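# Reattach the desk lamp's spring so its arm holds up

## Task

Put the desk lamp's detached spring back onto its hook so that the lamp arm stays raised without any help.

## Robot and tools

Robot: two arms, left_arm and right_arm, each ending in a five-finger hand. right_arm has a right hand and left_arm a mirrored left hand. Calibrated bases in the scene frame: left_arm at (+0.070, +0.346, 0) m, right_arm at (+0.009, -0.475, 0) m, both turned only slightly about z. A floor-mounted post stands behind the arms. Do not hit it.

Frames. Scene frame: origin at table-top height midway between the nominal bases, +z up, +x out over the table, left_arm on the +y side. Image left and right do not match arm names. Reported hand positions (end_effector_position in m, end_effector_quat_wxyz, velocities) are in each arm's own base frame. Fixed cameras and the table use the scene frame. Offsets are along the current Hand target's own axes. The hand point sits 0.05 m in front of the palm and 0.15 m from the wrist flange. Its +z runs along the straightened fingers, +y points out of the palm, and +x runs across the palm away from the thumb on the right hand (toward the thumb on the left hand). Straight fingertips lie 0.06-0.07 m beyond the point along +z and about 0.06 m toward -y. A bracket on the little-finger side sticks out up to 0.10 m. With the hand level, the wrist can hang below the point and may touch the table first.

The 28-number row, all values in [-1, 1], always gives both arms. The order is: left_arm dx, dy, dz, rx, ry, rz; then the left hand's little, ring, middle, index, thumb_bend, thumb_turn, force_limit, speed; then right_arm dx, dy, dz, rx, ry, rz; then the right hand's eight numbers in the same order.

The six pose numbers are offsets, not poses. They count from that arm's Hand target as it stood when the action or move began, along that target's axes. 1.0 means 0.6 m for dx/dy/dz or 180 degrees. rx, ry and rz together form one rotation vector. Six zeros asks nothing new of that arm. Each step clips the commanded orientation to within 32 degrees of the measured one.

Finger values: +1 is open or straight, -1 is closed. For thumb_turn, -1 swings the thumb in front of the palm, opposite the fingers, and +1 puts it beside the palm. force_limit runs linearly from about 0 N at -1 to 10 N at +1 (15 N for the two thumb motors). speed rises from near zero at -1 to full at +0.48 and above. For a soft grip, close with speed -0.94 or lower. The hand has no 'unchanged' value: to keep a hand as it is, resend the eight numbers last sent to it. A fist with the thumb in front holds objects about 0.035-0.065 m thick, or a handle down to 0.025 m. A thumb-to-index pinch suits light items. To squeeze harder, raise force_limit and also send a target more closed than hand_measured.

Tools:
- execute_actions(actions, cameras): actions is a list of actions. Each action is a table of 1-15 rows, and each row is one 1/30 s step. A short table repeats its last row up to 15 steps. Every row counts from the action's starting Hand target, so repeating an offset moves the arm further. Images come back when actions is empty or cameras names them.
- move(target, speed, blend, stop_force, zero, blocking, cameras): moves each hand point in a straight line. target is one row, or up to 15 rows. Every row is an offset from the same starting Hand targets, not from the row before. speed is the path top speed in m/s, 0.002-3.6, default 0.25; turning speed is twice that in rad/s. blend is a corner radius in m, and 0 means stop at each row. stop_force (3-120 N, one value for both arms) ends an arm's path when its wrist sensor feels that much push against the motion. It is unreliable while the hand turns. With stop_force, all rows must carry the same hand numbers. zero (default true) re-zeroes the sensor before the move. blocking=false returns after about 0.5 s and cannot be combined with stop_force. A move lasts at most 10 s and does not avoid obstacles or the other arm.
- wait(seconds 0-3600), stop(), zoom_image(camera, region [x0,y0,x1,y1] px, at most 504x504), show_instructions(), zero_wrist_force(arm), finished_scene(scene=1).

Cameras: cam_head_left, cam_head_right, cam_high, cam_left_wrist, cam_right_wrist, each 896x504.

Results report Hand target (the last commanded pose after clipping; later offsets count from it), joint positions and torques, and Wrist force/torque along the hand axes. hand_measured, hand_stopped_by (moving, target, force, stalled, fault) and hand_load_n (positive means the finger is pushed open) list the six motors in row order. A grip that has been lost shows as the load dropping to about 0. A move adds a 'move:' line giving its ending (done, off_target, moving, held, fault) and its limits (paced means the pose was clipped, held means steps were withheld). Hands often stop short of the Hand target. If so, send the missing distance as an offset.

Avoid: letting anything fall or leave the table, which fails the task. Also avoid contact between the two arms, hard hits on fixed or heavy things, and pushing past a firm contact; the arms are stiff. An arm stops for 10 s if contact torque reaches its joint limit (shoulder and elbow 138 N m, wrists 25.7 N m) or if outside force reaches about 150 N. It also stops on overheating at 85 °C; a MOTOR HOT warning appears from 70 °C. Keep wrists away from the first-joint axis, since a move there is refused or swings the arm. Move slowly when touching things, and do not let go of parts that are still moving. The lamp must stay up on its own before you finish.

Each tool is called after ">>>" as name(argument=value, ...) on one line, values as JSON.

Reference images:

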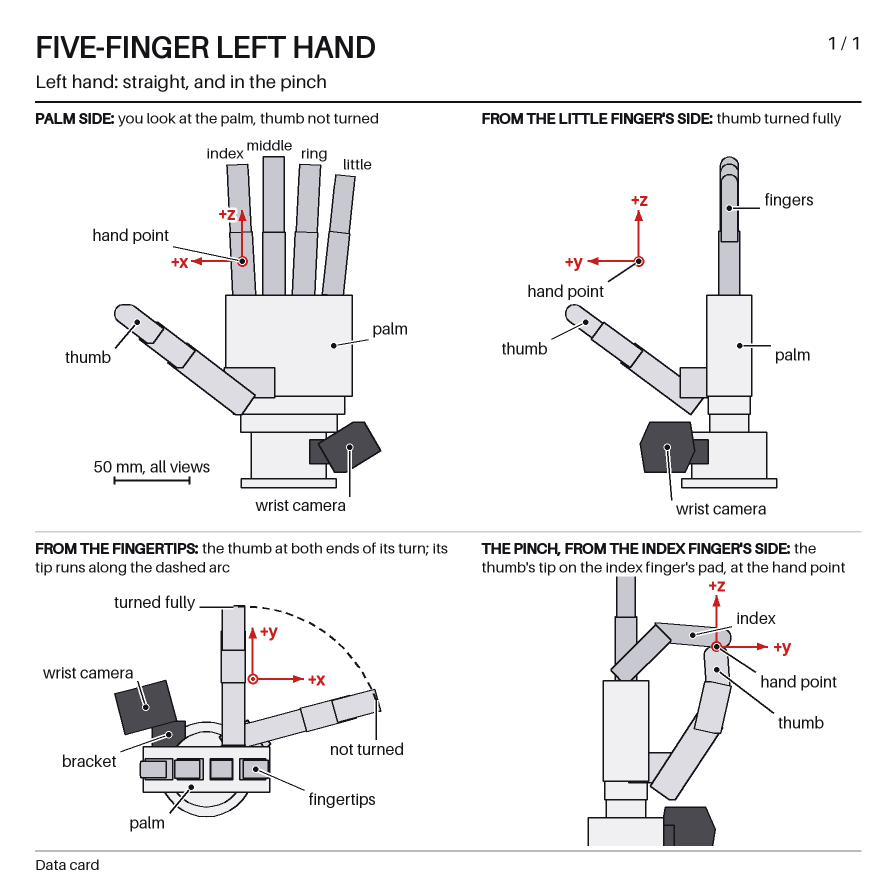

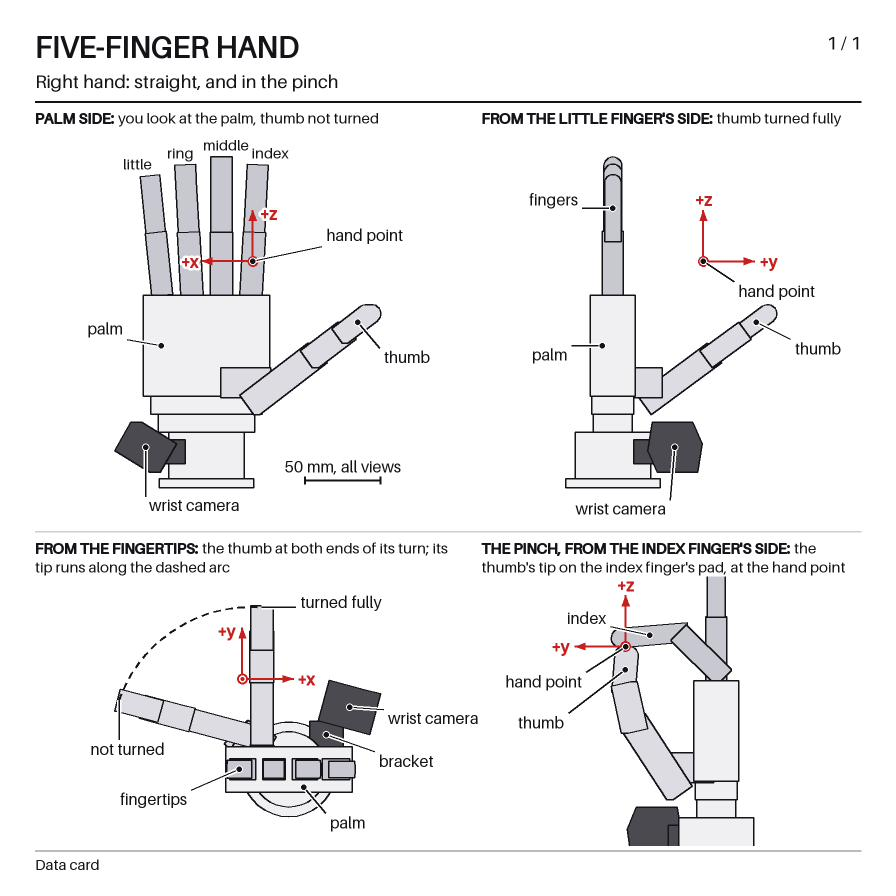

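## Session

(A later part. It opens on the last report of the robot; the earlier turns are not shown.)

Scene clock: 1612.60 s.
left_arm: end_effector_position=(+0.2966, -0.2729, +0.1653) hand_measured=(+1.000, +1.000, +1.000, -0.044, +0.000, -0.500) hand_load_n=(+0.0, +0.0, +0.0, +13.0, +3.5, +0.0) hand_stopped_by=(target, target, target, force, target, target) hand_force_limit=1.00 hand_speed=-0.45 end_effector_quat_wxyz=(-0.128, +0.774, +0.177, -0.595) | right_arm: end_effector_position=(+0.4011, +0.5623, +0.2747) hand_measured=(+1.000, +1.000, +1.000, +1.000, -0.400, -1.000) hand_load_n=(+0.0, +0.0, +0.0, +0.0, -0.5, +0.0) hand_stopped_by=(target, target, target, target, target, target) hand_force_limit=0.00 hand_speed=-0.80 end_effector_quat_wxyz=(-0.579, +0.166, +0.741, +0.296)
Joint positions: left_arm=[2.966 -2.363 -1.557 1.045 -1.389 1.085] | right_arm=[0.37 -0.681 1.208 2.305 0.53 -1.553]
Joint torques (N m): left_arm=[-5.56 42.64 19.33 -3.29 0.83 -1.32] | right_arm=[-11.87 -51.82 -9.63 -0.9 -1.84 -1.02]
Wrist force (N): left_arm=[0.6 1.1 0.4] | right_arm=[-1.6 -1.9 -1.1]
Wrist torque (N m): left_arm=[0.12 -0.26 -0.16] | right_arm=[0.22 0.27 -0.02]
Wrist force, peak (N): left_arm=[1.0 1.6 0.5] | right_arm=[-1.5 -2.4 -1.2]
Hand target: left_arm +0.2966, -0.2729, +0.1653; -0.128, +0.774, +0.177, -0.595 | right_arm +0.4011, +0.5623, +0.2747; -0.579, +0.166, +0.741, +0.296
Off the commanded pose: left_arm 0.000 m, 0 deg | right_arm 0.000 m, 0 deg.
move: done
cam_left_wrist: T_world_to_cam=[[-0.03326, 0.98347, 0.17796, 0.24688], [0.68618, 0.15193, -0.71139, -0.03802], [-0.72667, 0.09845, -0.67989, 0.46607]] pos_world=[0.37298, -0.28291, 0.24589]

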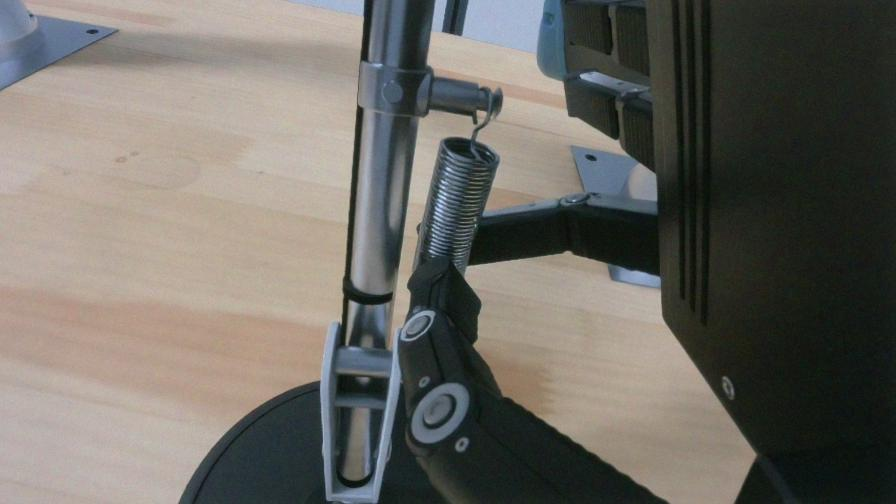

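>>> move(target=[0.0027,-0.011,-0.0297,0,0,0,1,1,1,-0.5,0,-0.5,1,-0.45,0,0,0,0,0,0,1,1,1,1,-0.4,-1,0,-0.8], speed=0.03)

>>> wait(seconds=0.1, cameras=["cam_left_wrist"])

>>> zoom_image(camera="cam_left_wrist", region=[340, 70, 540, 370])

Scene clock: 1629.03 s.
left_arm: end_effector_position=(+0.3134, -0.2659, +0.1712) hand_measured=(+1.000, +1.000, +1.000, -0.042, +0.000, -0.500) hand_load_n=(+0.0, +0.0, +0.0, +14.0, +1.0, -2.5) hand_stopped_by=(target, target, target, force, target, target) hand_force_limit=1.00 hand_speed=-0.45 end_effector_quat_wxyz=(-0.128, +0.774, +0.177, -0.595) | right_arm: end_effector_position=(+0.4011, +0.5623, +0.2747) hand_measured=(+1.000, +1.000, +1.000, +1.000, -0.400, -1.000) hand_load_n=(+0.0, +0.0, +0.0, +0.0, +0.5, +0.0) hand_stopped_by=(target, target, target, target, target, target) hand_force_limit=0.00 hand_speed=-0.80 end_effector_quat_wxyz=(-0.579, +0.166, +0.741, +0.296)
Joint positions: left_arm=[2.983 -2.376 -1.509 1.01 -1.405 1.09] | right_arm=[0.37 -0.681 1.208 2.305 0.53 -1.553]
Joint torques (N m): left_arm=[-4.73 49.26 5.56 0.47 0.92 0.73] | right_arm=[-11.11 -51.63 -9.87 -0.78 -1.88 -0.98]
Wrist force (N): left_arm=[-3.6 -0.7 2.7] | right_arm=[-2.0 1.2 -0.9]
Wrist torque (N m): left_arm=[-0.06 -0.09 -0.23] | right_arm=[0.29 0.27 -0.04]
Wrist force, peak (N): left_arm=[-4.4 -1.2 2.6] | right_arm=[-1.7 -2.3 -1.2]
Hand target: left_arm +0.3133, -0.2660, +0.1712; -0.128, +0.774, +0.177, -0.595 | right_arm +0.4011, +0.5623, +0.2747; -0.579, +0.166, +0.741, +0.296
Off the commanded pose: left_arm 0.000 m, 0 deg | right_arm 0.000 m, 0 deg.
move: done

Scene clock: 1629.13 s.
left_arm: end_effector_position=(+0.3134, -0.2659, +0.1712) hand_measured=(+1.000, +1.000, +1.000, -0.042, +0.000, -0.500) hand_load_n=(+0.0, +0.0, +0.0, +14.0, +1.0, -2.0) hand_stopped_by=(target, target, target, force, target, target) hand_force_limit=1.00 hand_speed=-0.45 end_effector_quat_wxyz=(-0.128, +0.774, +0.177, -0.595) | right_arm: end_effector_position=(+0.4011, +0.5623, +0.2747) hand_measured=(+1.000, +1.000, +1.000, +1.000, -0.400, -1.000) hand_load_n=(+0.0, +0.0, +0.0, +0.0, +0.0, +0.0) hand_stopped_by=(target, target, target, target, target, target) hand_force_limit=0.00 hand_speed=-0.80 end_effector_quat_wxyz=(-0.579, +0.166, +0.741, +0.296)
Joint positions: left_arm=[2.983 -2.376 -1.509 1.01 -1.405 1.09] | right_arm=[0.37 -0.681 1.208 2.305 0.53 -1.553]
Joint torques (N m): left_arm=[-4.36 50.29 6.28 0.45 0.97 0.15] | right_arm=[-11.24 -51.39 -9.54 -0.72 -1.84 -1.05]
Wrist force (N): left_arm=[-3.5 -0.8 2.7] | right_arm=[-2.1 1.4 -0.8]
Wrist torque (N m): left_arm=[-0.07 -0.09 -0.22] | right_arm=[0.31 0.29 -0.05]
Wrist force, peak (N): left_arm=[-3.8 -0.6 2.5] | right_arm=[-2.2 1.2 -0.8]
Hand target: left_arm +0.3133, -0.2660, +0.1712; -0.128, +0.774, +0.177, -0.595 | right_arm +0.4011, +0.5623, +0.2747; -0.579, +0.166, +0.741, +0.296
Off the commanded pose: left_arm 0.000 m, 0 deg | right_arm 0.000 m, 0 deg.
wait: 0.10 s; no rest
cam_left_wrist: T_world_to_cam=[[-0.03337, 0.98347, 0.17797, 0.23955], [0.68606, 0.15203, -0.71148, -0.04639], [-0.72677, 0.09836, -0.6798, 0.48166]] pos_world=[0.38988, -0.27591, 0.25179]

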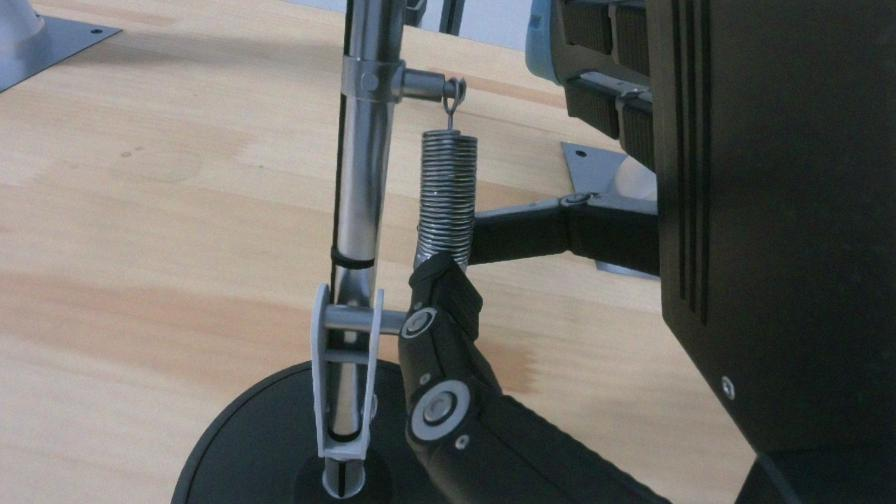

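Scaled by 1.680.

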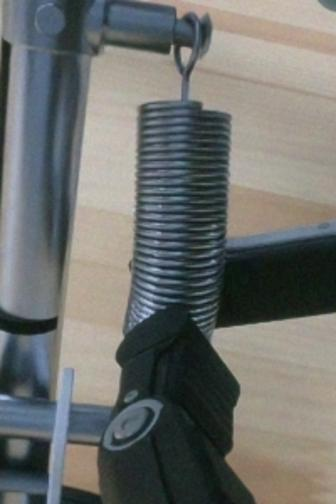

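>>> move(target=[0.0032,0.0015,-0.001,0,0,0,1,1,1,-0.5,0,-0.5,1,-0.45,0,0,0,0,0,0,1,1,1,1,-0.4,-1,0,-0.8], speed=0.01)

>>> move(target=[0.0032,0.0015,-0.001,0,0,0,1,1,1,-0.5,0,-0.5,1,-0.45,0,0,0,0,0,0,1,1,1,1,-0.4,-1,0,-0.8], speed=0.01)

>>> move(target=[0.0032,0.0015,-0.001,0,0,0,1,1,1,-0.5,0,-0.5,1,-0.45,0,0,0,0,0,0,1,1,1,1,-0.4,-1,0,-0.8], speed=0.01, cameras=["cam_left_wrist"])

>>> zoom_image(camera="cam_left_wrist", region=[340, 70, 540, 370])

Scene clock: 1632.73 s.
left_arm: end_effector_position=(+0.3145, -0.2660, +0.1693) hand_measured=(+1.000, +1.000, +1.000, -0.042, +0.000, -0.500) hand_load_n=(+0.0, +0.0, +0.0, +14.0, +0.0, -2.5) hand_stopped_by=(target, target, target, force, target, target) hand_force_limit=1.00 hand_speed=-0.45 end_effector_quat_wxyz=(-0.128, +0.774, +0.177, -0.595) | right_arm: end_effector_position=(+0.4011, +0.5623, +0.2747) hand_measured=(+1.000, +1.000, +1.000, +1.000, -0.400, -1.000) hand_load_n=(+0.0, +0.0, +0.0, +0.0, +0.0, +0.0) hand_stopped_by=(target, target, target, target, target, target) hand_force_limit=0.00 hand_speed=-0.80 end_effector_quat_wxyz=(-0.579, +0.166, +0.741, +0.296)
Joint positions: left_arm=[2.983 -2.381 -1.506 1.011 -1.405 1.09] | right_arm=[0.37 -0.681 1.208 2.305 0.53 -1.553]
Joint torques (N m): left_arm=[8.57 48.77 11.63 0.03 -1.45 0.57] | right_arm=[-11.36 -51.45 -9.4 -0.75 -1.89 -1.08]
Wrist force (N): left_arm=[-6.0 -2.0 3.3] | right_arm=[-1.9 1.3 -0.9]
Wrist torque (N m): left_arm=[-0.15 0.01 -0.24] | right_arm=[0.30 0.26 -0.04]
Wrist force, peak (N): left_arm=[-6.0 -2.0 3.3] | right_arm=[-2.3 1.4 -0.9]
Hand target: left_arm +0.3145, -0.2660, +0.1693; -0.128, +0.774, +0.177, -0.595 | right_arm +0.4011, +0.5623, +0.2747; -0.579, +0.166, +0.741, +0.296
Off the commanded pose: left_arm 0.000 m, 0 deg | right_arm 0.000 m, 0 deg.
move: done

Scene clock: 1633.23 s.
left_arm: end_effector_position=(+0.3156, -0.2660, +0.1674) hand_measured=(+1.000, +1.000, +1.000, -0.042, +0.000, -0.500) hand_load_n=(+0.0, +0.0, +0.0, +14.0, +0.0, -2.5) hand_stopped_by=(target, target, target, force, target, target) hand_force_limit=1.00 hand_speed=-0.45 end_effector_quat_wxyz=(-0.128, +0.774, +0.177, -0.595) | right_arm: end_effector_position=(+0.4011, +0.5623, +0.2747) hand_measured=(+1.000, +1.000, +1.000, +1.000, -0.400, -1.000) hand_load_n=(+0.0, +0.0, +0.0, +0.0, +0.0, +0.0) hand_stopped_by=(target, target, target, target, target, target) hand_force_limit=0.00 hand_speed=-0.80 end_effector_quat_wxyz=(-0.579, +0.166, +0.741, +0.296)
Joint positions: left_arm=[2.984 -2.386 -1.502 1.013 -1.406 1.09] | right_arm=[0.37 -0.681 1.208 2.305 0.53 -1.553]
Joint torques (N m): left_arm=[7.16 50.01 10.39 0.16 -1.28 1.76] | right_arm=[-11.8 -51.76 -9.68 -0.83 -1.94 -1.12]
Wrist force (N): left_arm=[-6.4 -2.6 3.6] | right_arm=[-1.9 1.1 -0.8]
Wrist torque (N m): left_arm=[-0.19 0.02 -0.24] | right_arm=[0.26 0.25 -0.04]
Wrist force, peak (N): left_arm=[-6.4 -2.6 3.6] | right_arm=[-2.3 1.3 -0.8]
Hand target: left_arm +0.3156, -0.2660, +0.1674; -0.128, +0.774, +0.177, -0.595 | right_arm +0.4011, +0.5623, +0.2747; -0.579, +0.166, +0.741, +0.296
Off the commanded pose: left_arm 0.000 m, 0 deg | right_arm 0.000 m, 0 deg.
move: done

Scene clock: 1633.73 s.
left_arm: end_effector_position=(+0.3168, -0.2660, +0.1655) hand_measured=(+1.000, +1.000, +1.000, -0.042, +0.000, -0.500) hand_load_n=(+0.0, +0.0, +0.0, +15.0, +0.0, -2.5) hand_stopped_by=(target, target, target, force, target, target) hand_force_limit=1.00 hand_speed=-0.45 end_effector_quat_wxyz=(-0.128, +0.774, +0.177, -0.595) | right_arm: end_effector_position=(+0.4011, +0.5623, +0.2747) hand_measured=(+1.000, +1.000, +1.000, +1.000, -0.400, -1.000) hand_load_n=(+0.0, +0.0, +0.0, +0.0, +0.0, +0.0) hand_stopped_by=(target, target, target, target, target, target) hand_force_limit=0.00 hand_speed=-0.80 end_effector_quat_wxyz=(-0.579, +0.166, +0.741, +0.296)
Joint positions: left_arm=[2.984 -2.391 -1.499 1.014 -1.406 1.09] | right_arm=[0.37 -0.681 1.208 2.305 0.53 -1.553]
Joint torques (N m): left_arm=[7.64 49.62 10.59 0.2 -1.36 1.74] | right_arm=[-11.38 -51.48 -9.88 -0.82 -1.89 -1.06]
Wrist force (N): left_arm=[-7.0 -2.6 3.4] | right_arm=[-1.9 1.2 -0.7]
Wrist torque (N m): left_arm=[-0.17 0.02 -0.25] | right_arm=[0.27 0.24 -0.04]
Wrist force, peak (N): left_arm=[-7.0 -2.7 3.5] | right_arm=[-2.1 1.5 -0.9]
Hand target: left_arm +0.3167, -0.2660, +0.1655; -0.128, +0.774, +0.177, -0.595 | right_arm +0.4011, +0.5623, +0.2747; -0.579, +0.166, +0.741, +0.296
Off the commanded pose: left_arm 0.000 m, 0 deg | right_arm 0.000 m, 0 deg.
move: done
cam_left_wrist: T_world_to_cam=[[-0.03332, 0.98346, 0.17803, 0.24073], [0.68618, 0.15203, -0.71137, -0.05277], [-0.72667, 0.09845, -0.67989, 0.4802]] pos_world=[0.39318, -0.27601, 0.24609]

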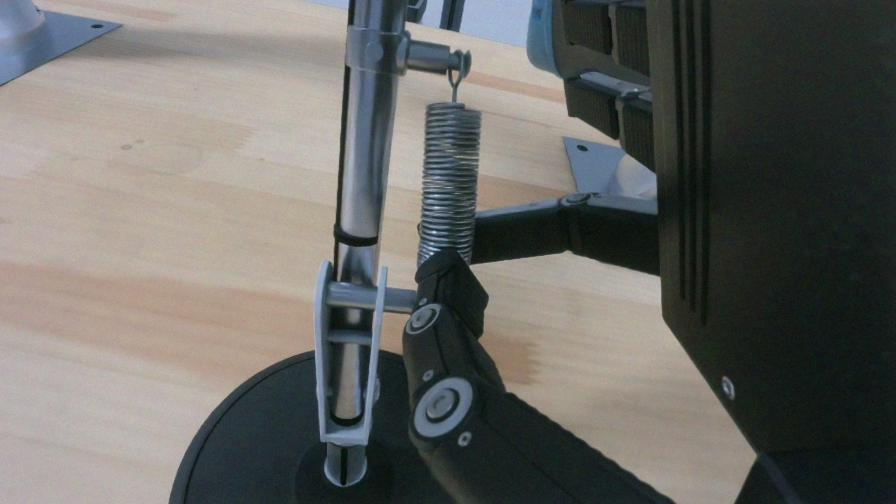

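Scaled by 1.680.

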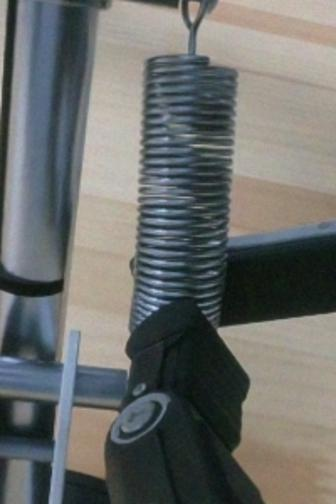

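>>> move(target=[0.0032,0.0015,-0.001,0,0,0,1,1,1,-0.5,0,-0.5,1,-0.45,0,0,0,0,0,0,1,1,1,1,-0.4,-1,0,-0.8], speed=0.01, cameras=["cam_high","cam_head_left","cam_head_right","cam_left_wrist"])

>>> zoom_image(camera="cam_high", region=[460, 140, 520, 200])

>>> zoom_image(camera="cam_head_left", region=[390, 270, 470, 350])

Scene clock: 1640.70 s.
left_arm: end_effector_position=(+0.3179, -0.2660, +0.1636) hand_measured=(+1.000, +1.000, +1.000, -0.042, +0.000, -0.500) hand_load_n=(+0.0, +0.0, +0.0, +15.0, -0.5, -2.5) hand_stopped_by=(target, target, target, force, target, target) hand_force_limit=1.00 hand_speed=-0.45 end_effector_quat_wxyz=(-0.128, +0.774, +0.177, -0.595) | right_arm: end_effector_position=(+0.4011, +0.5623, +0.2747) hand_measured=(+1.000, +1.000, +1.000, +1.000, -0.400, -1.000) hand_load_n=(+0.0, +0.0, +0.0, +0.0, +0.0, +0.0) hand_stopped_by=(target, target, target, target, target, target) hand_force_limit=0.00 hand_speed=-0.80 end_effector_quat_wxyz=(-0.579, +0.166, +0.741, +0.296)
Joint positions: left_arm=[2.984 -2.396 -1.495 1.015 -1.406 1.09] | right_arm=[0.37 -0.681 1.208 2.305 0.53 -1.553]
Joint torques (N m): left_arm=[8.95 48.99 11.44 0.49 -1.51 1.79] | right_arm=[-11.95 -51.31 -9.7 -0.75 -1.87 -1.09]
Wrist force (N): left_arm=[-7.7 -2.7 3.7] | right_arm=[-2.1 1.3 -0.7]
Wrist torque (N m): left_arm=[-0.17 0.05 -0.26] | right_arm=[0.28 0.27 -0.05]
Wrist force, peak (N): left_arm=[-7.7 -2.7 3.7] | right_arm=[-2.2 1.4 -1.0]
Hand target: left_arm +0.3179, -0.2659, +0.1637; -0.128, +0.774, +0.177, -0.595 | right_arm +0.4011, +0.5623, +0.2747; -0.579, +0.166, +0.741, +0.296
Off the commanded pose: left_arm 0.000 m, 0 deg | right_arm 0.000 m, 0 deg.
move: done
cam_left_wrist: T_world_to_cam=[[-0.03332, 0.98346, 0.17803, 0.24111], [0.68618, 0.15203, -0.71137, -0.05494], [-0.72667, 0.09845, -0.67989, 0.47978]] pos_world=[0.39438, -0.27601, 0.24419]
Images, in order (width x height): cam_head_left 896x504, cam_head_right 896x504, cam_high 896x504, cam_left_wrist 896x504.

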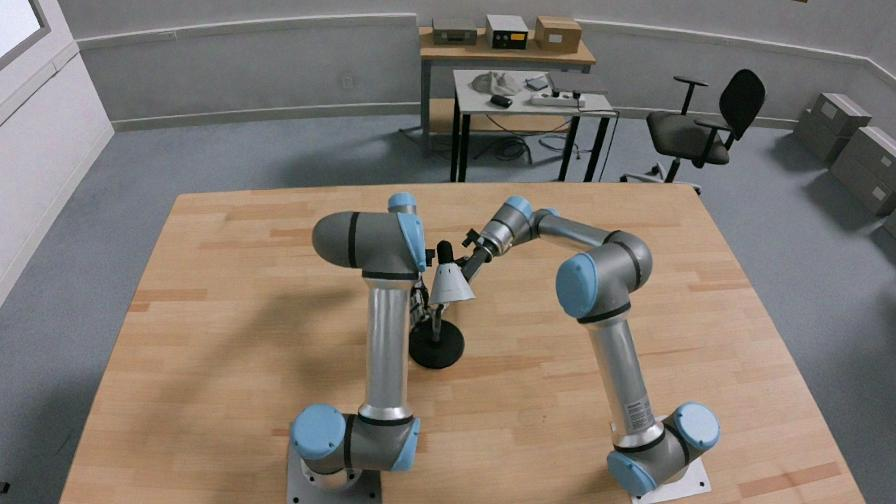

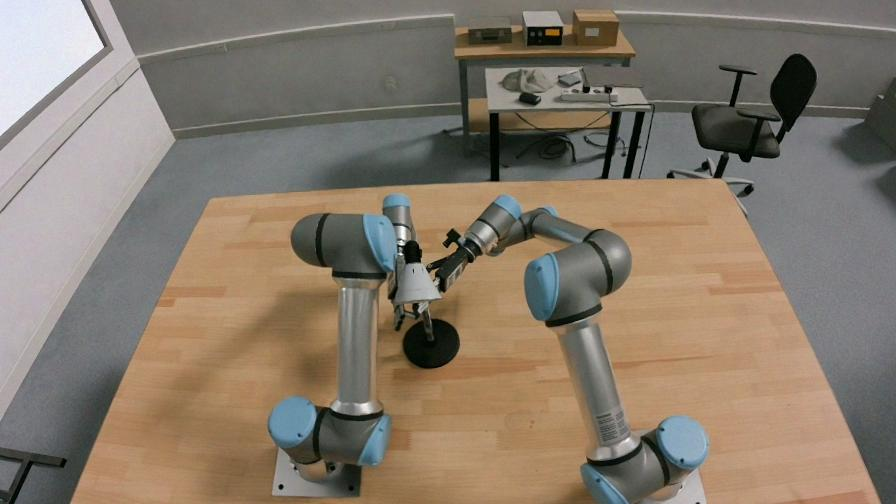

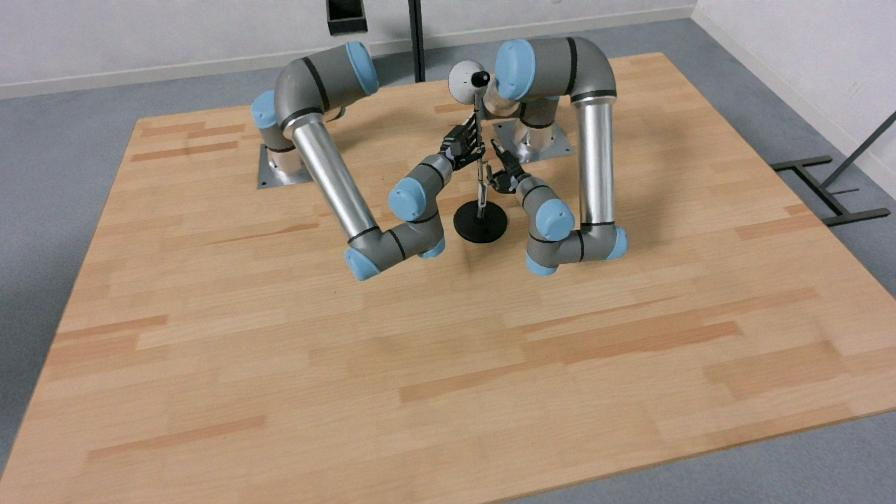

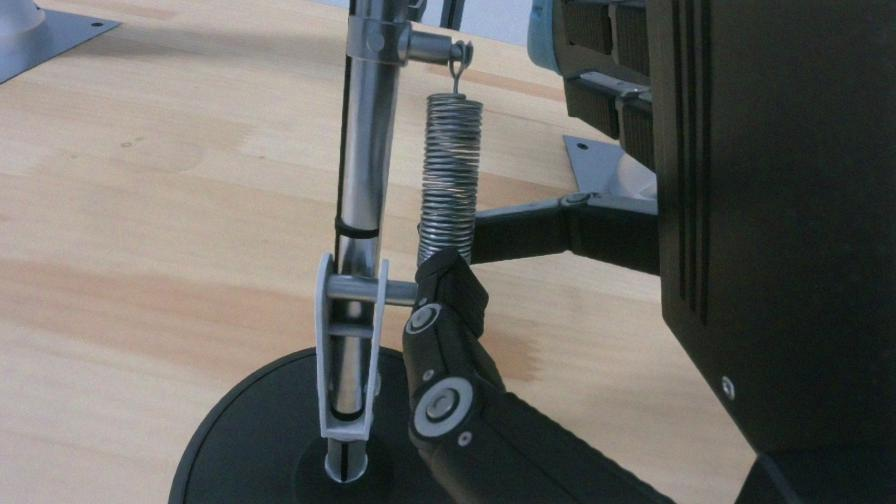

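Scaled by 8.400.

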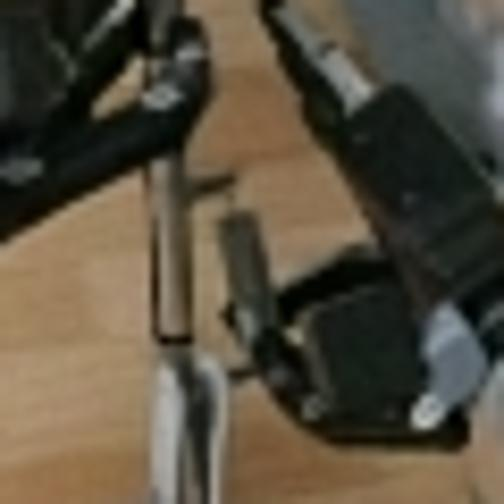

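Scaled by 6.300.

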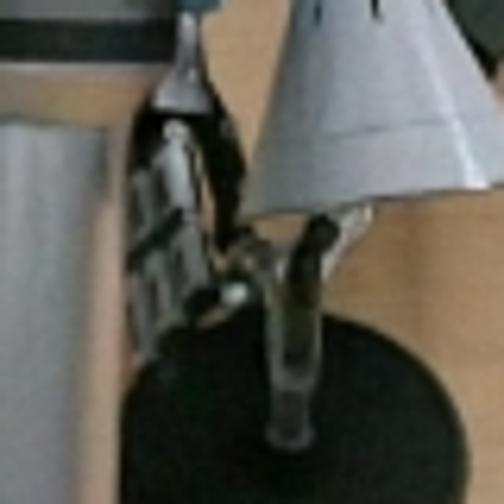

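>>> zoom_image(camera="cam_left_wrist", region=[390, 20, 510, 280])

Scaled by 1.938.

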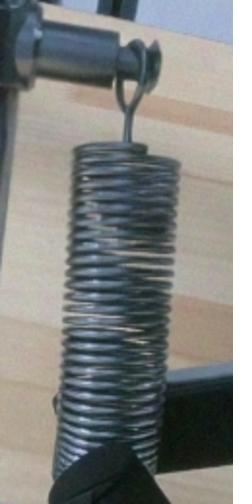

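>>> move(target=[0.003,0.0014,0.0008,0,0,0,1,1,1,-0.5,0,-0.5,1,-0.45,0,0,0,0,0,0,1,1,1,1,-0.4,-1,0,-0.8], speed=0.01, cameras=["cam_left_wrist","cam_high","cam_right_wrist"])

>>> zoom_image(camera="cam_left_wrist", region=[380, 200, 520, 400])

>>> zoom_image(camera="cam_right_wrist", region=[200, 300, 500, 504])

Scene clock: 1657.37 s.
left_arm: end_effector_position=(+0.3179, -0.2659, +0.1615) hand_measured=(+1.000, +1.000, +1.000, -0.042, +0.000, -0.500) hand_load_n=(+0.0, +0.0, +0.0, +15.0, -0.5, -3.0) hand_stopped_by=(target, target, target, force, target, target) hand_force_limit=1.00 hand_speed=-0.45 end_effector_quat_wxyz=(-0.128, +0.774, +0.177, -0.595) | right_arm: end_effector_position=(+0.4011, +0.5623, +0.2747) hand_measured=(+1.000, +1.000, +1.000, +1.000, -0.400, -1.000) hand_load_n=(+0.0, +0.0, -0.5, +0.0, +0.0, +0.0) hand_stopped_by=(target, target, target, target, target, target) hand_force_limit=0.00 hand_speed=-0.80 end_effector_quat_wxyz=(-0.579, +0.166, +0.741, +0.296)
Joint positions: left_arm=[2.984 -2.399 -1.495 1.019 -1.406 1.09] | right_arm=[0.37 -0.681 1.208 2.305 0.53 -1.553]
Joint torques (N m): left_arm=[9.43 46.88 7.14 -0.79 -1.51 1.7] | right_arm=[-11.56 -51.76 -9.85 -0.75 -1.75 -1.16]
Wrist force (N): left_arm=[-8.1 -3.0 3.4] | right_arm=[-2.1 1.2 -0.8]
Wrist torque (N m): left_arm=[-0.19 0.03 -0.25] | right_arm=[0.27 0.27 -0.05]
Wrist force, peak (N): left_arm=[-8.2 -3.2 3.4] | right_arm=[-2.4 1.2 -0.9]
Hand target: left_arm +0.3179, -0.2659, +0.1616; -0.128, +0.774, +0.177, -0.595 | right_arm +0.4011, +0.5623, +0.2747; -0.579, +0.166, +0.741, +0.296
Off the commanded pose: left_arm 0.000 m, 0 deg | right_arm 0.000 m, 0 deg.
move: done
cam_left_wrist: T_world_to_cam=[[-0.03332, 0.98346, 0.17803, 0.24139], [0.68618, 0.15203, -0.71137, -0.05645], [-0.72667, 0.09845, -0.67989, 0.47835]] pos_world=[0.39438, -0.27591, 0.24209]
cam_right_wrist: T_world_to_cam=[[0.51641, 0.72821, 0.45059, -0.73752], [0.70937, -0.06902, -0.70144, -0.0472], [-0.4797, 0.68187, -0.55221, 0.07795]] pos_world=[0.45173, 0.48066, 0.34226]
Images, in order (width x height): cam_high 896x504, cam_left_wrist 896x504, cam_right_wrist 896x504.

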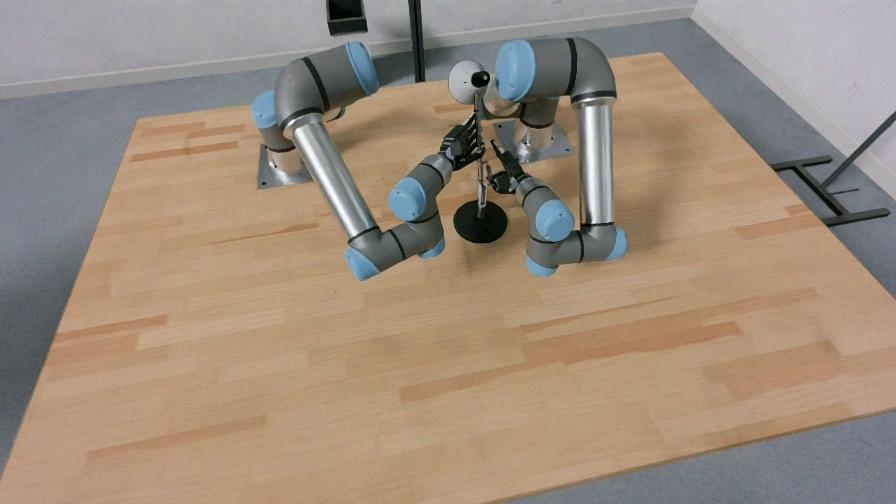

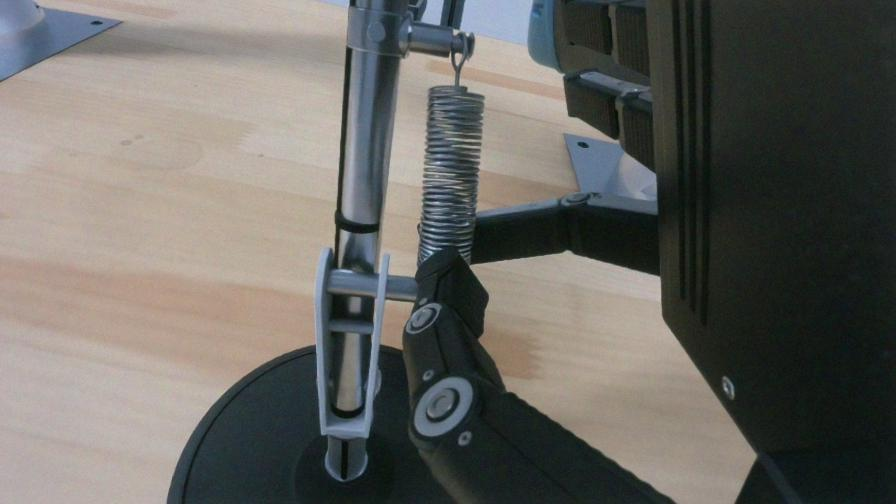

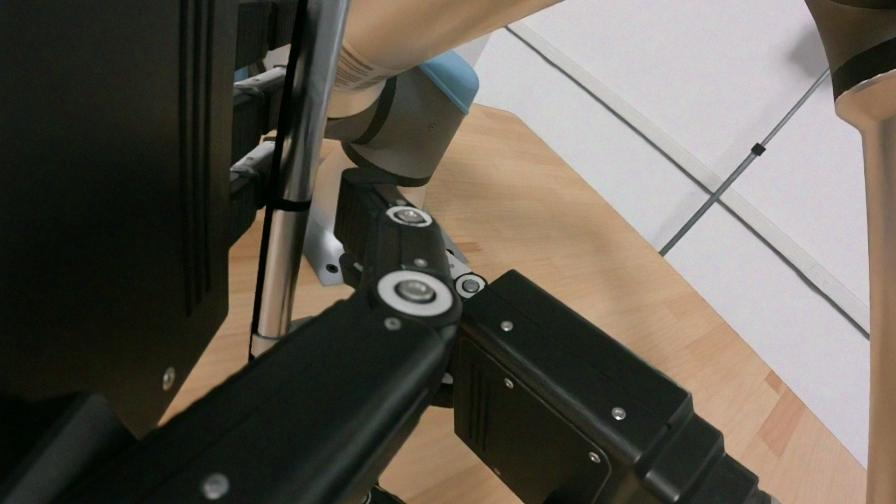

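Scaled by 2.520.

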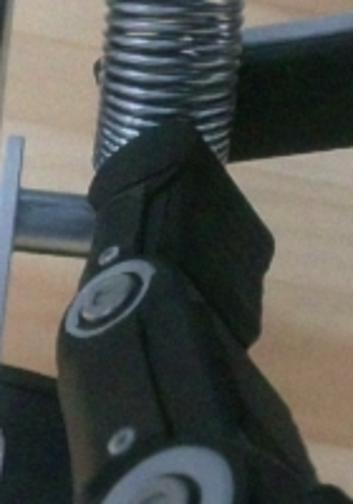

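Scaled by 1.680.

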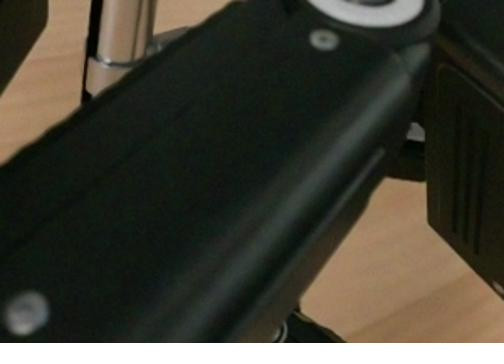

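>>> move(target=[-0.0021,0.0045,0,0,0,0,1,1,1,-0.5,0,-0.5,1,-0.45,0,0,0,0,0,0,1,1,1,1,-0.4,-1,0,-0.8], speed=0.01)

>>> move(target=[-0.0011,0.0023,0,0,0,0,1,1,1,-0.5,0,-0.5,1,-0.45,0,0,0,0,0,0,1,1,1,1,-0.4,-1,0,-0.8], speed=0.01)

>>> move(target=[-0.0011,0.0023,0,0,0,0,1,1,1,-0.5,0,-0.5,1,-0.45,0,0,0,0,0,0,1,1,1,1,-0.4,-1,0,-0.8], speed=0.01, cameras=["cam_left_wrist"])

Scene clock: 1661.97 s.
left_arm: end_effector_position=(+0.3179, -0.2690, +0.1616) hand_measured=(+1.000, +1.000, +1.000, -0.042, +0.000, -0.500) hand_load_n=(+0.0, +0.0, +0.0, +14.5, -0.5, -2.5) hand_stopped_by=(target, target, target, force, target, target) hand_force_limit=1.00 hand_speed=-0.45 end_effector_quat_wxyz=(-0.128, +0.774, +0.177, -0.595) | right_arm: end_effector_position=(+0.4011, +0.5623, +0.2747) hand_measured=(+1.000, +1.000, +1.000, +1.000, -0.400, -1.000) hand_load_n=(+0.0, +0.0, +0.0, +0.0, +0.0, +0.0) hand_stopped_by=(target, target, target, target, target, target) hand_force_limit=0.00 hand_speed=-0.80 end_effector_quat_wxyz=(-0.579, +0.166, +0.741, +0.296)
Joint positions: left_arm=[2.979 -2.401 -1.491 1.016 -1.401 1.088] | right_arm=[0.37 -0.681 1.208 2.305 0.53 -1.553]
Joint torques (N m): left_arm=[4.88 40.08 14.61 -1.44 0.01 -2.22] | right_arm=[-11.55 -51.34 -9.9 -0.74 -1.79 -1.22]
Wrist force (N): left_arm=[-7.7 -3.5 3.1] | right_arm=[-2.0 1.3 -1.0]
Wrist torque (N m): left_arm=[-0.19 0.00 -0.11] | right_arm=[0.30 0.27 -0.04]
Wrist force, peak (N): left_arm=[-8.5 -3.2 3.3] | right_arm=[-2.3 1.4 -0.9]
Hand target: left_arm +0.3179, -0.2689, +0.1616; -0.128, +0.774, +0.177, -0.595 | right_arm +0.4011, +0.5623, +0.2747; -0.579, +0.166, +0.741, +0.296
Off the commanded pose: left_arm 0.000 m, 0 deg | right_arm 0.000 m, 0 deg.
move: done

Scene clock: 1662.47 s.
left_arm: end_effector_position=(+0.3180, -0.2705, +0.1616) hand_measured=(+1.000, +1.000, +1.000, -0.042, +0.000, -0.500) hand_load_n=(+0.0, +0.0, +0.0, +15.0, -1.0, -3.0) hand_stopped_by=(target, target, target, force, target, target) hand_force_limit=1.00 hand_speed=-0.45 end_effector_quat_wxyz=(-0.128, +0.774, +0.177, -0.595) | right_arm: end_effector_position=(+0.4011, +0.5623, +0.2747) hand_measured=(+1.000, +1.000, +1.000, +1.000, -0.400, -1.000) hand_load_n=(+0.0, +0.0, +0.0, +0.0, +0.0, +0.0) hand_stopped_by=(target, target, target, target, target, target) hand_force_limit=0.00 hand_speed=-0.80 end_effector_quat_wxyz=(-0.579, +0.166, +0.741, +0.296)
Joint positions: left_arm=[2.976 -2.402 -1.489 1.015 -1.399 1.088] | right_arm=[0.37 -0.681 1.208 2.305 0.53 -1.553]
Joint torques (N m): left_arm=[8.91 42.94 8.86 -0.49 -1.05 -1.64] | right_arm=[-11.27 -51.35 -9.65 -0.85 -1.81 -1.22]
Wrist force (N): left_arm=[-7.3 -4.0 3.1] | right_arm=[-2.1 1.3 -0.9]
Wrist torque (N m): left_arm=[-0.23 -0.04 -0.07] | right_arm=[0.30 0.28 -0.04]
Wrist force, peak (N): left_arm=[-7.7 -3.8 3.2] | right_arm=[-2.3 1.4 -0.6]
Hand target: left_arm +0.3180, -0.2704, +0.1616; -0.128, +0.774, +0.177, -0.595 | right_arm +0.4011, +0.5623, +0.2747; -0.579, +0.166, +0.741, +0.296
Off the commanded pose: left_arm 0.000 m, 0 deg | right_arm 0.000 m, 0 deg.
move: done

Scene clock: 1662.97 s.
left_arm: end_effector_position=(+0.3180, -0.2720, +0.1616) hand_measured=(+1.000, +1.000, +1.000, -0.042, +0.000, -0.500) hand_load_n=(+0.0, +0.0, +0.0, +15.0, -1.0, -2.5) hand_stopped_by=(target, target, target, force, target, target) hand_force_limit=1.00 hand_speed=-0.45 end_effector_quat_wxyz=(-0.128, +0.774, +0.177, -0.595) | right_arm: end_effector_position=(+0.4011, +0.5623, +0.2747) hand_measured=(+1.000, +1.000, +1.000, +1.000, -0.400, -1.000) hand_load_n=(+0.0, +0.0, +0.0, +0.0, +0.0, +0.0) hand_stopped_by=(target, target, target, target, target, target) hand_force_limit=0.00 hand_speed=-0.80 end_effector_quat_wxyz=(-0.579, +0.166, +0.741, +0.296)
Joint positions: left_arm=[2.974 -2.403 -1.486 1.014 -1.396 1.087] | right_arm=[0.37 -0.681 1.208 2.305 0.53 -1.553]
Joint torques (N m): left_arm=[7.82 41.12 11.34 -0.82 -0.95 -1.63] | right_arm=[-11.47 -51.49 -9.53 -0.73 -1.79 -1.19]
Wrist force (N): left_arm=[-7.3 -4.6 3.1] | right_arm=[-1.9 1.1 -0.7]
Wrist torque (N m): left_arm=[-0.27 -0.02 -0.07] | right_arm=[0.25 0.25 -0.05]
Wrist force, peak (N): left_arm=[-7.4 -4.1 3.5] | right_arm=[-2.3 1.3 -0.9]
Hand target: left_arm +0.3180, -0.2720, +0.1616; -0.128, +0.774, +0.177, -0.595 | right_arm +0.4011, +0.5623, +0.2747; -0.579, +0.166, +0.741, +0.296
Off the commanded pose: left_arm 0.000 m, 0 deg | right_arm 0.000 m, 0 deg.
move: done
cam_left_wrist: T_world_to_cam=[[-0.03332, 0.98346, 0.17804, 0.24737], [0.68613, 0.15204, -0.71142, -0.05549], [-0.72672, 0.09845, -0.67984, 0.47909]] pos_world=[0.39448, -0.28201, 0.24219]

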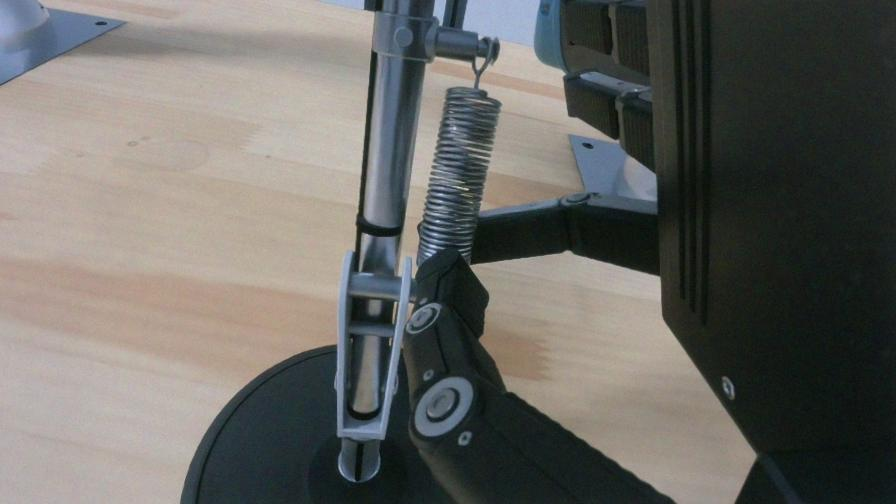

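>>> move(target=[-0.0036,-0.0017,0.0012,0,0,0,1,1,1,-0.5,0,-0.5,1,-0.45,0,0,0,0,0,0,1,1,1,1,-0.4,-1,0,-0.8], speed=0.01)

>>> move(target=[-0.0029,-0.0013,0.0009,0,0,0,1,1,1,-0.5,0,-0.5,1,-0.45,0,0,0,0,0,0,1,1,1,1,-0.4,-1,0,-0.8], speed=0.01)

>>> move(target=[-0.0016,-0.0007,0.0005,0,0,0,1,1,1,-0.5,0,-0.5,1,-0.45,0,0,0,0,0,0,1,1,1,1,-0.4,-1,0,-0.8], speed=0.01, cameras=["cam_left_wrist"])

>>> zoom_image(camera="cam_left_wrist", region=[380, 20, 520, 280])

Scene clock: 1670.97 s.
left_arm: end_effector_position=(+0.3166, -0.2720, +0.1638) hand_measured=(+1.000, +1.000, +1.000, -0.042, +0.000, -0.500) hand_load_n=(+0.0, +0.0, +0.0, +13.5, +0.0, -1.5) hand_stopped_by=(target, target, target, force, target, target) hand_force_limit=1.00 hand_speed=-0.45 end_effector_quat_wxyz=(-0.128, +0.774, +0.177, -0.595) | right_arm: end_effector_position=(+0.4011, +0.5623, +0.2747) hand_measured=(+1.000, +1.000, +1.000, +1.000, -0.400, -1.000) hand_load_n=(+0.0, +0.0, +0.0, +0.0, +0.0, +0.0) hand_stopped_by=(target, target, target, target, target, target) hand_force_limit=0.00 hand_speed=-0.80 end_effector_quat_wxyz=(-0.579, +0.166, +0.741, +0.296)
Joint positions: left_arm=[2.974 -2.397 -1.491 1.013 -1.396 1.087] | right_arm=[0.37 -0.681 1.208 2.305 0.53 -1.553]
Joint torques (N m): left_arm=[-5.91 43.55 16.3 -3.44 1.57 -1.72] | right_arm=[-11.29 -51.3 -9.88 -0.72 -1.91 -1.27]
Wrist force (N): left_arm=[0.3 -0.9 1.9] | right_arm=[-2.0 1.1 -0.8]
Wrist torque (N m): left_arm=[0.01 -0.28 -0.03] | right_arm=[0.27 0.27 -0.05]
Wrist force, peak (N): left_arm=[-7.5 -4.4 3.2] | right_arm=[-2.2 1.4 -0.9]
Hand target: left_arm +0.3167, -0.2720, +0.1638; -0.128, +0.774, +0.177, -0.595 | right_arm +0.4011, +0.5623, +0.2747; -0.579, +0.166, +0.741, +0.296
Off the commanded pose: left_arm 0.000 m, 0 deg | right_arm 0.000 m, 0 deg.
move: done

Scene clock: 1671.47 s.
left_arm: end_effector_position=(+0.3156, -0.2720, +0.1655) hand_measured=(+1.000, +1.000, +1.000, -0.042, +0.000, -0.500) hand_load_n=(+0.0, +0.0, +0.0, +13.0, +1.0, +0.0) hand_stopped_by=(target, target, target, force, target, target) hand_force_limit=1.00 hand_speed=-0.45 end_effector_quat_wxyz=(-0.128, +0.774, +0.177, -0.595) | right_arm: end_effector_position=(+0.4011, +0.5623, +0.2747) hand_measured=(+1.000, +1.000, +1.000, +1.000, -0.400, -1.000) hand_load_n=(+0.0, +0.0, -0.5, +0.0, -0.5, +0.0) hand_stopped_by=(target, target, target, target, target, target) hand_force_limit=0.00 hand_speed=-0.80 end_effector_quat_wxyz=(-0.579, +0.166, +0.741, +0.296)
Joint positions: left_arm=[2.973 -2.393 -1.494 1.012 -1.396 1.087] | right_arm=[0.37 -0.681 1.208 2.305 0.53 -1.553]
Joint torques (N m): left_arm=[-4.77 45.67 15.38 -3.89 1.41 -1.97] | right_arm=[-12.02 -52.05 -9.99 -0.88 -1.81 -1.27]
Wrist force (N): left_arm=[4.6 1.2 1.9] | right_arm=[-2.0 1.3 -0.9]
Wrist torque (N m): left_arm=[0.12 -0.42 0.00] | right_arm=[0.30 0.26 -0.04]
Wrist force, peak (N): left_arm=[4.6 1.3 1.8] | right_arm=[-2.3 1.4 -1.1]
Hand target: left_arm +0.3156, -0.2720, +0.1655; -0.128, +0.774, +0.177, -0.595 | right_arm +0.4011, +0.5623, +0.2747; -0.579, +0.166, +0.741, +0.296
Off the commanded pose: left_arm 0.000 m, 0 deg | right_arm 0.000 m, 0 deg.
move: done

Scene clock: 1671.97 s.
left_arm: end_effector_position=(+0.3151, -0.2721, +0.1664) hand_measured=(+1.000, +1.000, +1.000, -0.042, +0.000, -0.500) hand_load_n=(+0.0, +0.0, +0.0, +12.5, +2.0, +0.0) hand_stopped_by=(target, target, target, force, target, target) hand_force_limit=1.00 hand_speed=-0.45 end_effector_quat_wxyz=(-0.128, +0.774, +0.177, -0.595) | right_arm: end_effector_position=(+0.4011, +0.5623, +0.2747) hand_measured=(+1.000, +1.000, +1.000, +1.000, -0.400, -1.000) hand_load_n=(+0.0, +0.5, +0.0, +0.0, +0.0, +0.0) hand_stopped_by=(target, target, target, target, target, target) hand_force_limit=0.00 hand_speed=-0.80 end_effector_quat_wxyz=(-0.579, +0.166, +0.741, +0.296)
Joint positions: left_arm=[2.973 -2.391 -1.496 1.011 -1.395 1.087] | right_arm=[0.37 -0.681 1.208 2.305 0.53 -1.553]
Joint torques (N m): left_arm=[-4.71 45.43 15.23 -3.62 1.3 -1.81] | right_arm=[-11.16 -51.34 -9.79 -0.77 -1.91 -1.3]
Wrist force (N): left_arm=[5.4 1.8 1.8] | right_arm=[-2.0 1.1 -0.9]
Wrist torque (N m): left_arm=[0.15 -0.43 0.00] | right_arm=[0.27 0.27 -0.04]
Wrist force, peak (N): left_arm=[5.3 1.9 2.1] | right_arm=[-2.1 1.4 -0.9]
Hand target: left_arm +0.3151, -0.2721, +0.1664; -0.128, +0.774, +0.177, -0.595 | right_arm +0.4011, +0.5623, +0.2747; -0.579, +0.166, +0.741, +0.296
Off the commanded pose: left_arm 0.000 m, 0 deg | right_arm 0.000 m, 0 deg.
move: done
cam_left_wrist: T_world_to_cam=[[-0.0333, 0.98346, 0.17803, 0.2465], [0.68607, 0.15203, -0.71147, -0.04997], [-0.72677, 0.09845, -0.67979, 0.48019]] pos_world=[0.39148, -0.28211, 0.24699]

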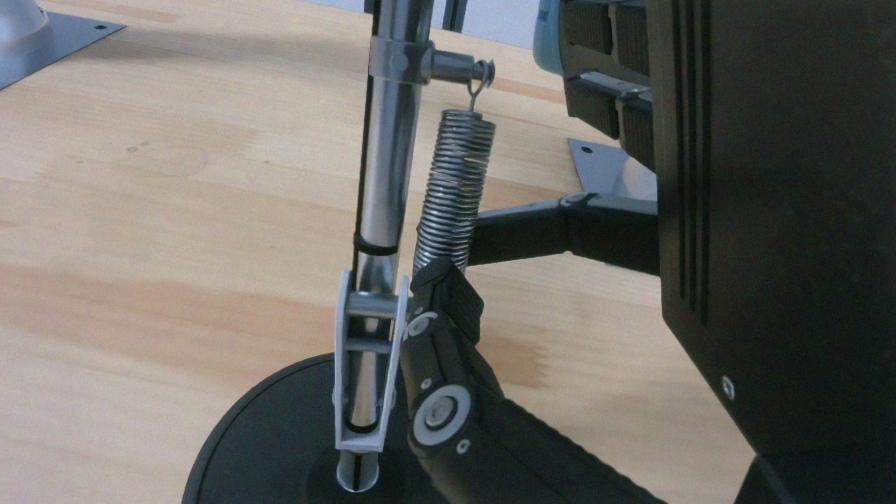

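Scaled by 1.938.

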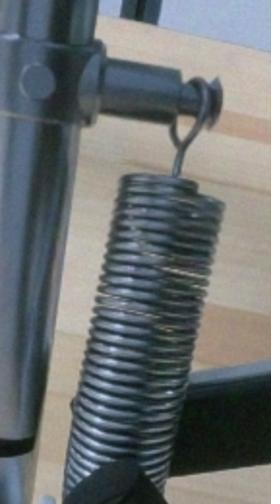

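>>> move(target=[0.0038,0.0017,-0.0012,0,0,0,1,1,1,-0.5,0,-0.5,1,-0.45,0,0,0,0,0,0,1,1,1,1,-0.4,-1,0,-0.8], speed=0.01)

>>> move(target=[0,0,0,0,0,0,1,1,1,0.3,0,-0.5,1,-0.85,0,0,0,0,0,0,1,1,1,1,-0.4,-1,0,-0.8], speed=0.01, cameras=["cam_left_wrist"])

>>> zoom_image(camera="cam_left_wrist", region=[360, 20, 520, 380])

Scene clock: 1678.43 s.
left_arm: end_effector_position=(+0.3165, -0.2720, +0.1641) hand_measured=(+1.000, +1.000, +1.000, -0.042, +0.000, -0.500) hand_load_n=(+0.0, +0.0, +0.0, +13.5, +0.0, -1.5) hand_stopped_by=(target, target, target, force, target, target) hand_force_limit=1.00 hand_speed=-0.45 end_effector_quat_wxyz=(-0.128, +0.774, +0.177, -0.595) | right_arm: end_effector_position=(+0.4011, +0.5623, +0.2747) hand_measured=(+1.000, +1.000, +1.000, +1.000, -0.400, -1.000) hand_load_n=(+0.0, +0.0, +0.0, +0.0, +0.0, +0.0) hand_stopped_by=(target, target, target, target, target, target) hand_force_limit=0.00 hand_speed=-0.80 end_effector_quat_wxyz=(-0.579, +0.166, +0.741, +0.296)
Joint positions: left_arm=[2.973 -2.397 -1.491 1.013 -1.396 1.087] | right_arm=[0.37 -0.681 1.208 2.305 0.53 -1.553]
Joint torques (N m): left_arm=[6.97 51.19 11.06 -0.05 -0.89 2.14] | right_arm=[-11.14 -51.38 -9.61 -0.89 -1.87 -1.29]
Wrist force (N): left_arm=[-2.1 -2.3 2.8] | right_arm=[-1.9 1.4 -0.8]
Wrist torque (N m): left_arm=[-0.13 -0.08 -0.09] | right_arm=[0.31 0.26 -0.04]
Wrist force, peak (N): left_arm=[5.5 1.8 1.9] | right_arm=[-2.4 1.1 -1.0]
Hand target: left_arm +0.3164, -0.2720, +0.1642; -0.128, +0.774, +0.177, -0.595 | right_arm +0.4011, +0.5623, +0.2747; -0.579, +0.166, +0.741, +0.296
Off the commanded pose: left_arm 0.000 m, 0 deg | right_arm 0.000 m, 0 deg.
move: done

Scene clock: 1679.53 s.
left_arm: end_effector_position=(+0.3164, -0.2720, +0.1642) hand_measured=(+1.000, +1.000, +1.000, +0.300, +0.000, -0.500) hand_load_n=(+0.0, +0.0, +0.0, +0.0, +0.0, +0.0) hand_stopped_by=(target, target, target, target, target, target) hand_force_limit=1.00 hand_speed=-0.85 end_effector_quat_wxyz=(-0.128, +0.774, +0.177, -0.595) | right_arm: end_effector_position=(+0.4011, +0.5623, +0.2747) hand_measured=(+1.000, +1.000, +1.000, +1.000, -0.400, -1.000) hand_load_n=(+0.0, +0.0, +0.0, +0.0, +0.0, +0.0) hand_stopped_by=(target, target, target, target, target, target) hand_force_limit=0.00 hand_speed=-0.80 end_effector_quat_wxyz=(-0.579, +0.166, +0.741, +0.296)
Joint positions: left_arm=[2.973 -2.396 -1.491 1.013 -1.396 1.087] | right_arm=[0.37 -0.681 1.208 2.305 0.53 -1.553]
Joint torques (N m): left_arm=[5.65 56.57 5.78 -2.98 0.01 2.12] | right_arm=[-11.85 -51.46 -10.29 -0.76 -1.8 -1.35]
Wrist force (N): left_arm=[0.9 1.3 0.8] | right_arm=[-2.1 1.1 -0.8]
Wrist torque (N m): left_arm=[0.15 -0.26 -0.10] | right_arm=[0.26 0.27 -0.05]
Wrist force, peak (N): left_arm=[-2.1 -2.4 2.8] | right_arm=[-2.2 1.2 -0.9]
Hand target: left_arm +0.3164, -0.2720, +0.1642; -0.128, +0.774, +0.177, -0.595 | right_arm +0.4011, +0.5623, +0.2747; -0.579, +0.166, +0.741, +0.296
Off the commanded pose: left_arm 0.000 m, 0 deg | right_arm 0.000 m, 0 deg.
move: done
cam_left_wrist: T_world_to_cam=[[-0.03333, 0.98346, 0.17803, 0.24687], [0.68618, 0.15203, -0.71137, -0.05265], [-0.72667, 0.09845, -0.67989, 0.47962]] pos_world=[0.39288, -0.28201, 0.24469]

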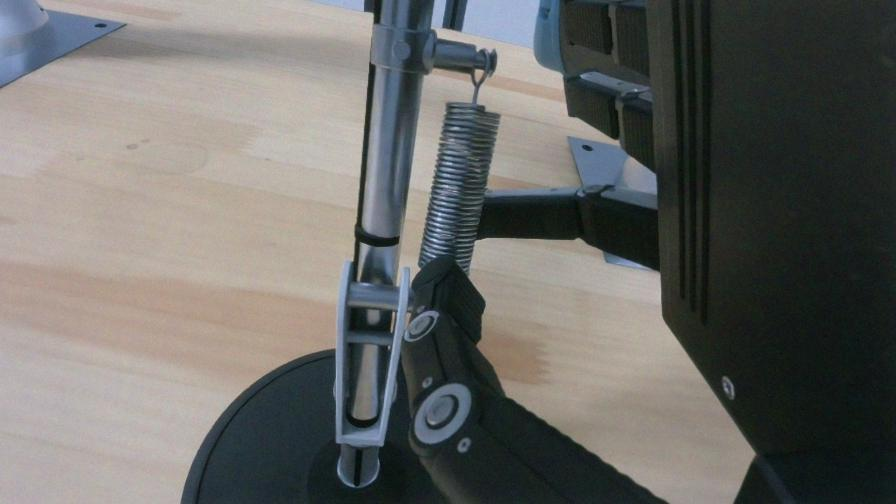

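Scaled by 1.400.

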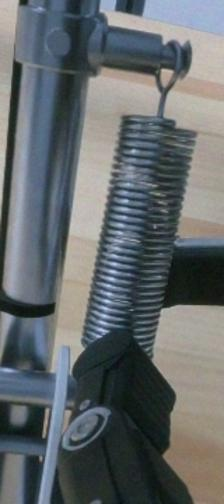

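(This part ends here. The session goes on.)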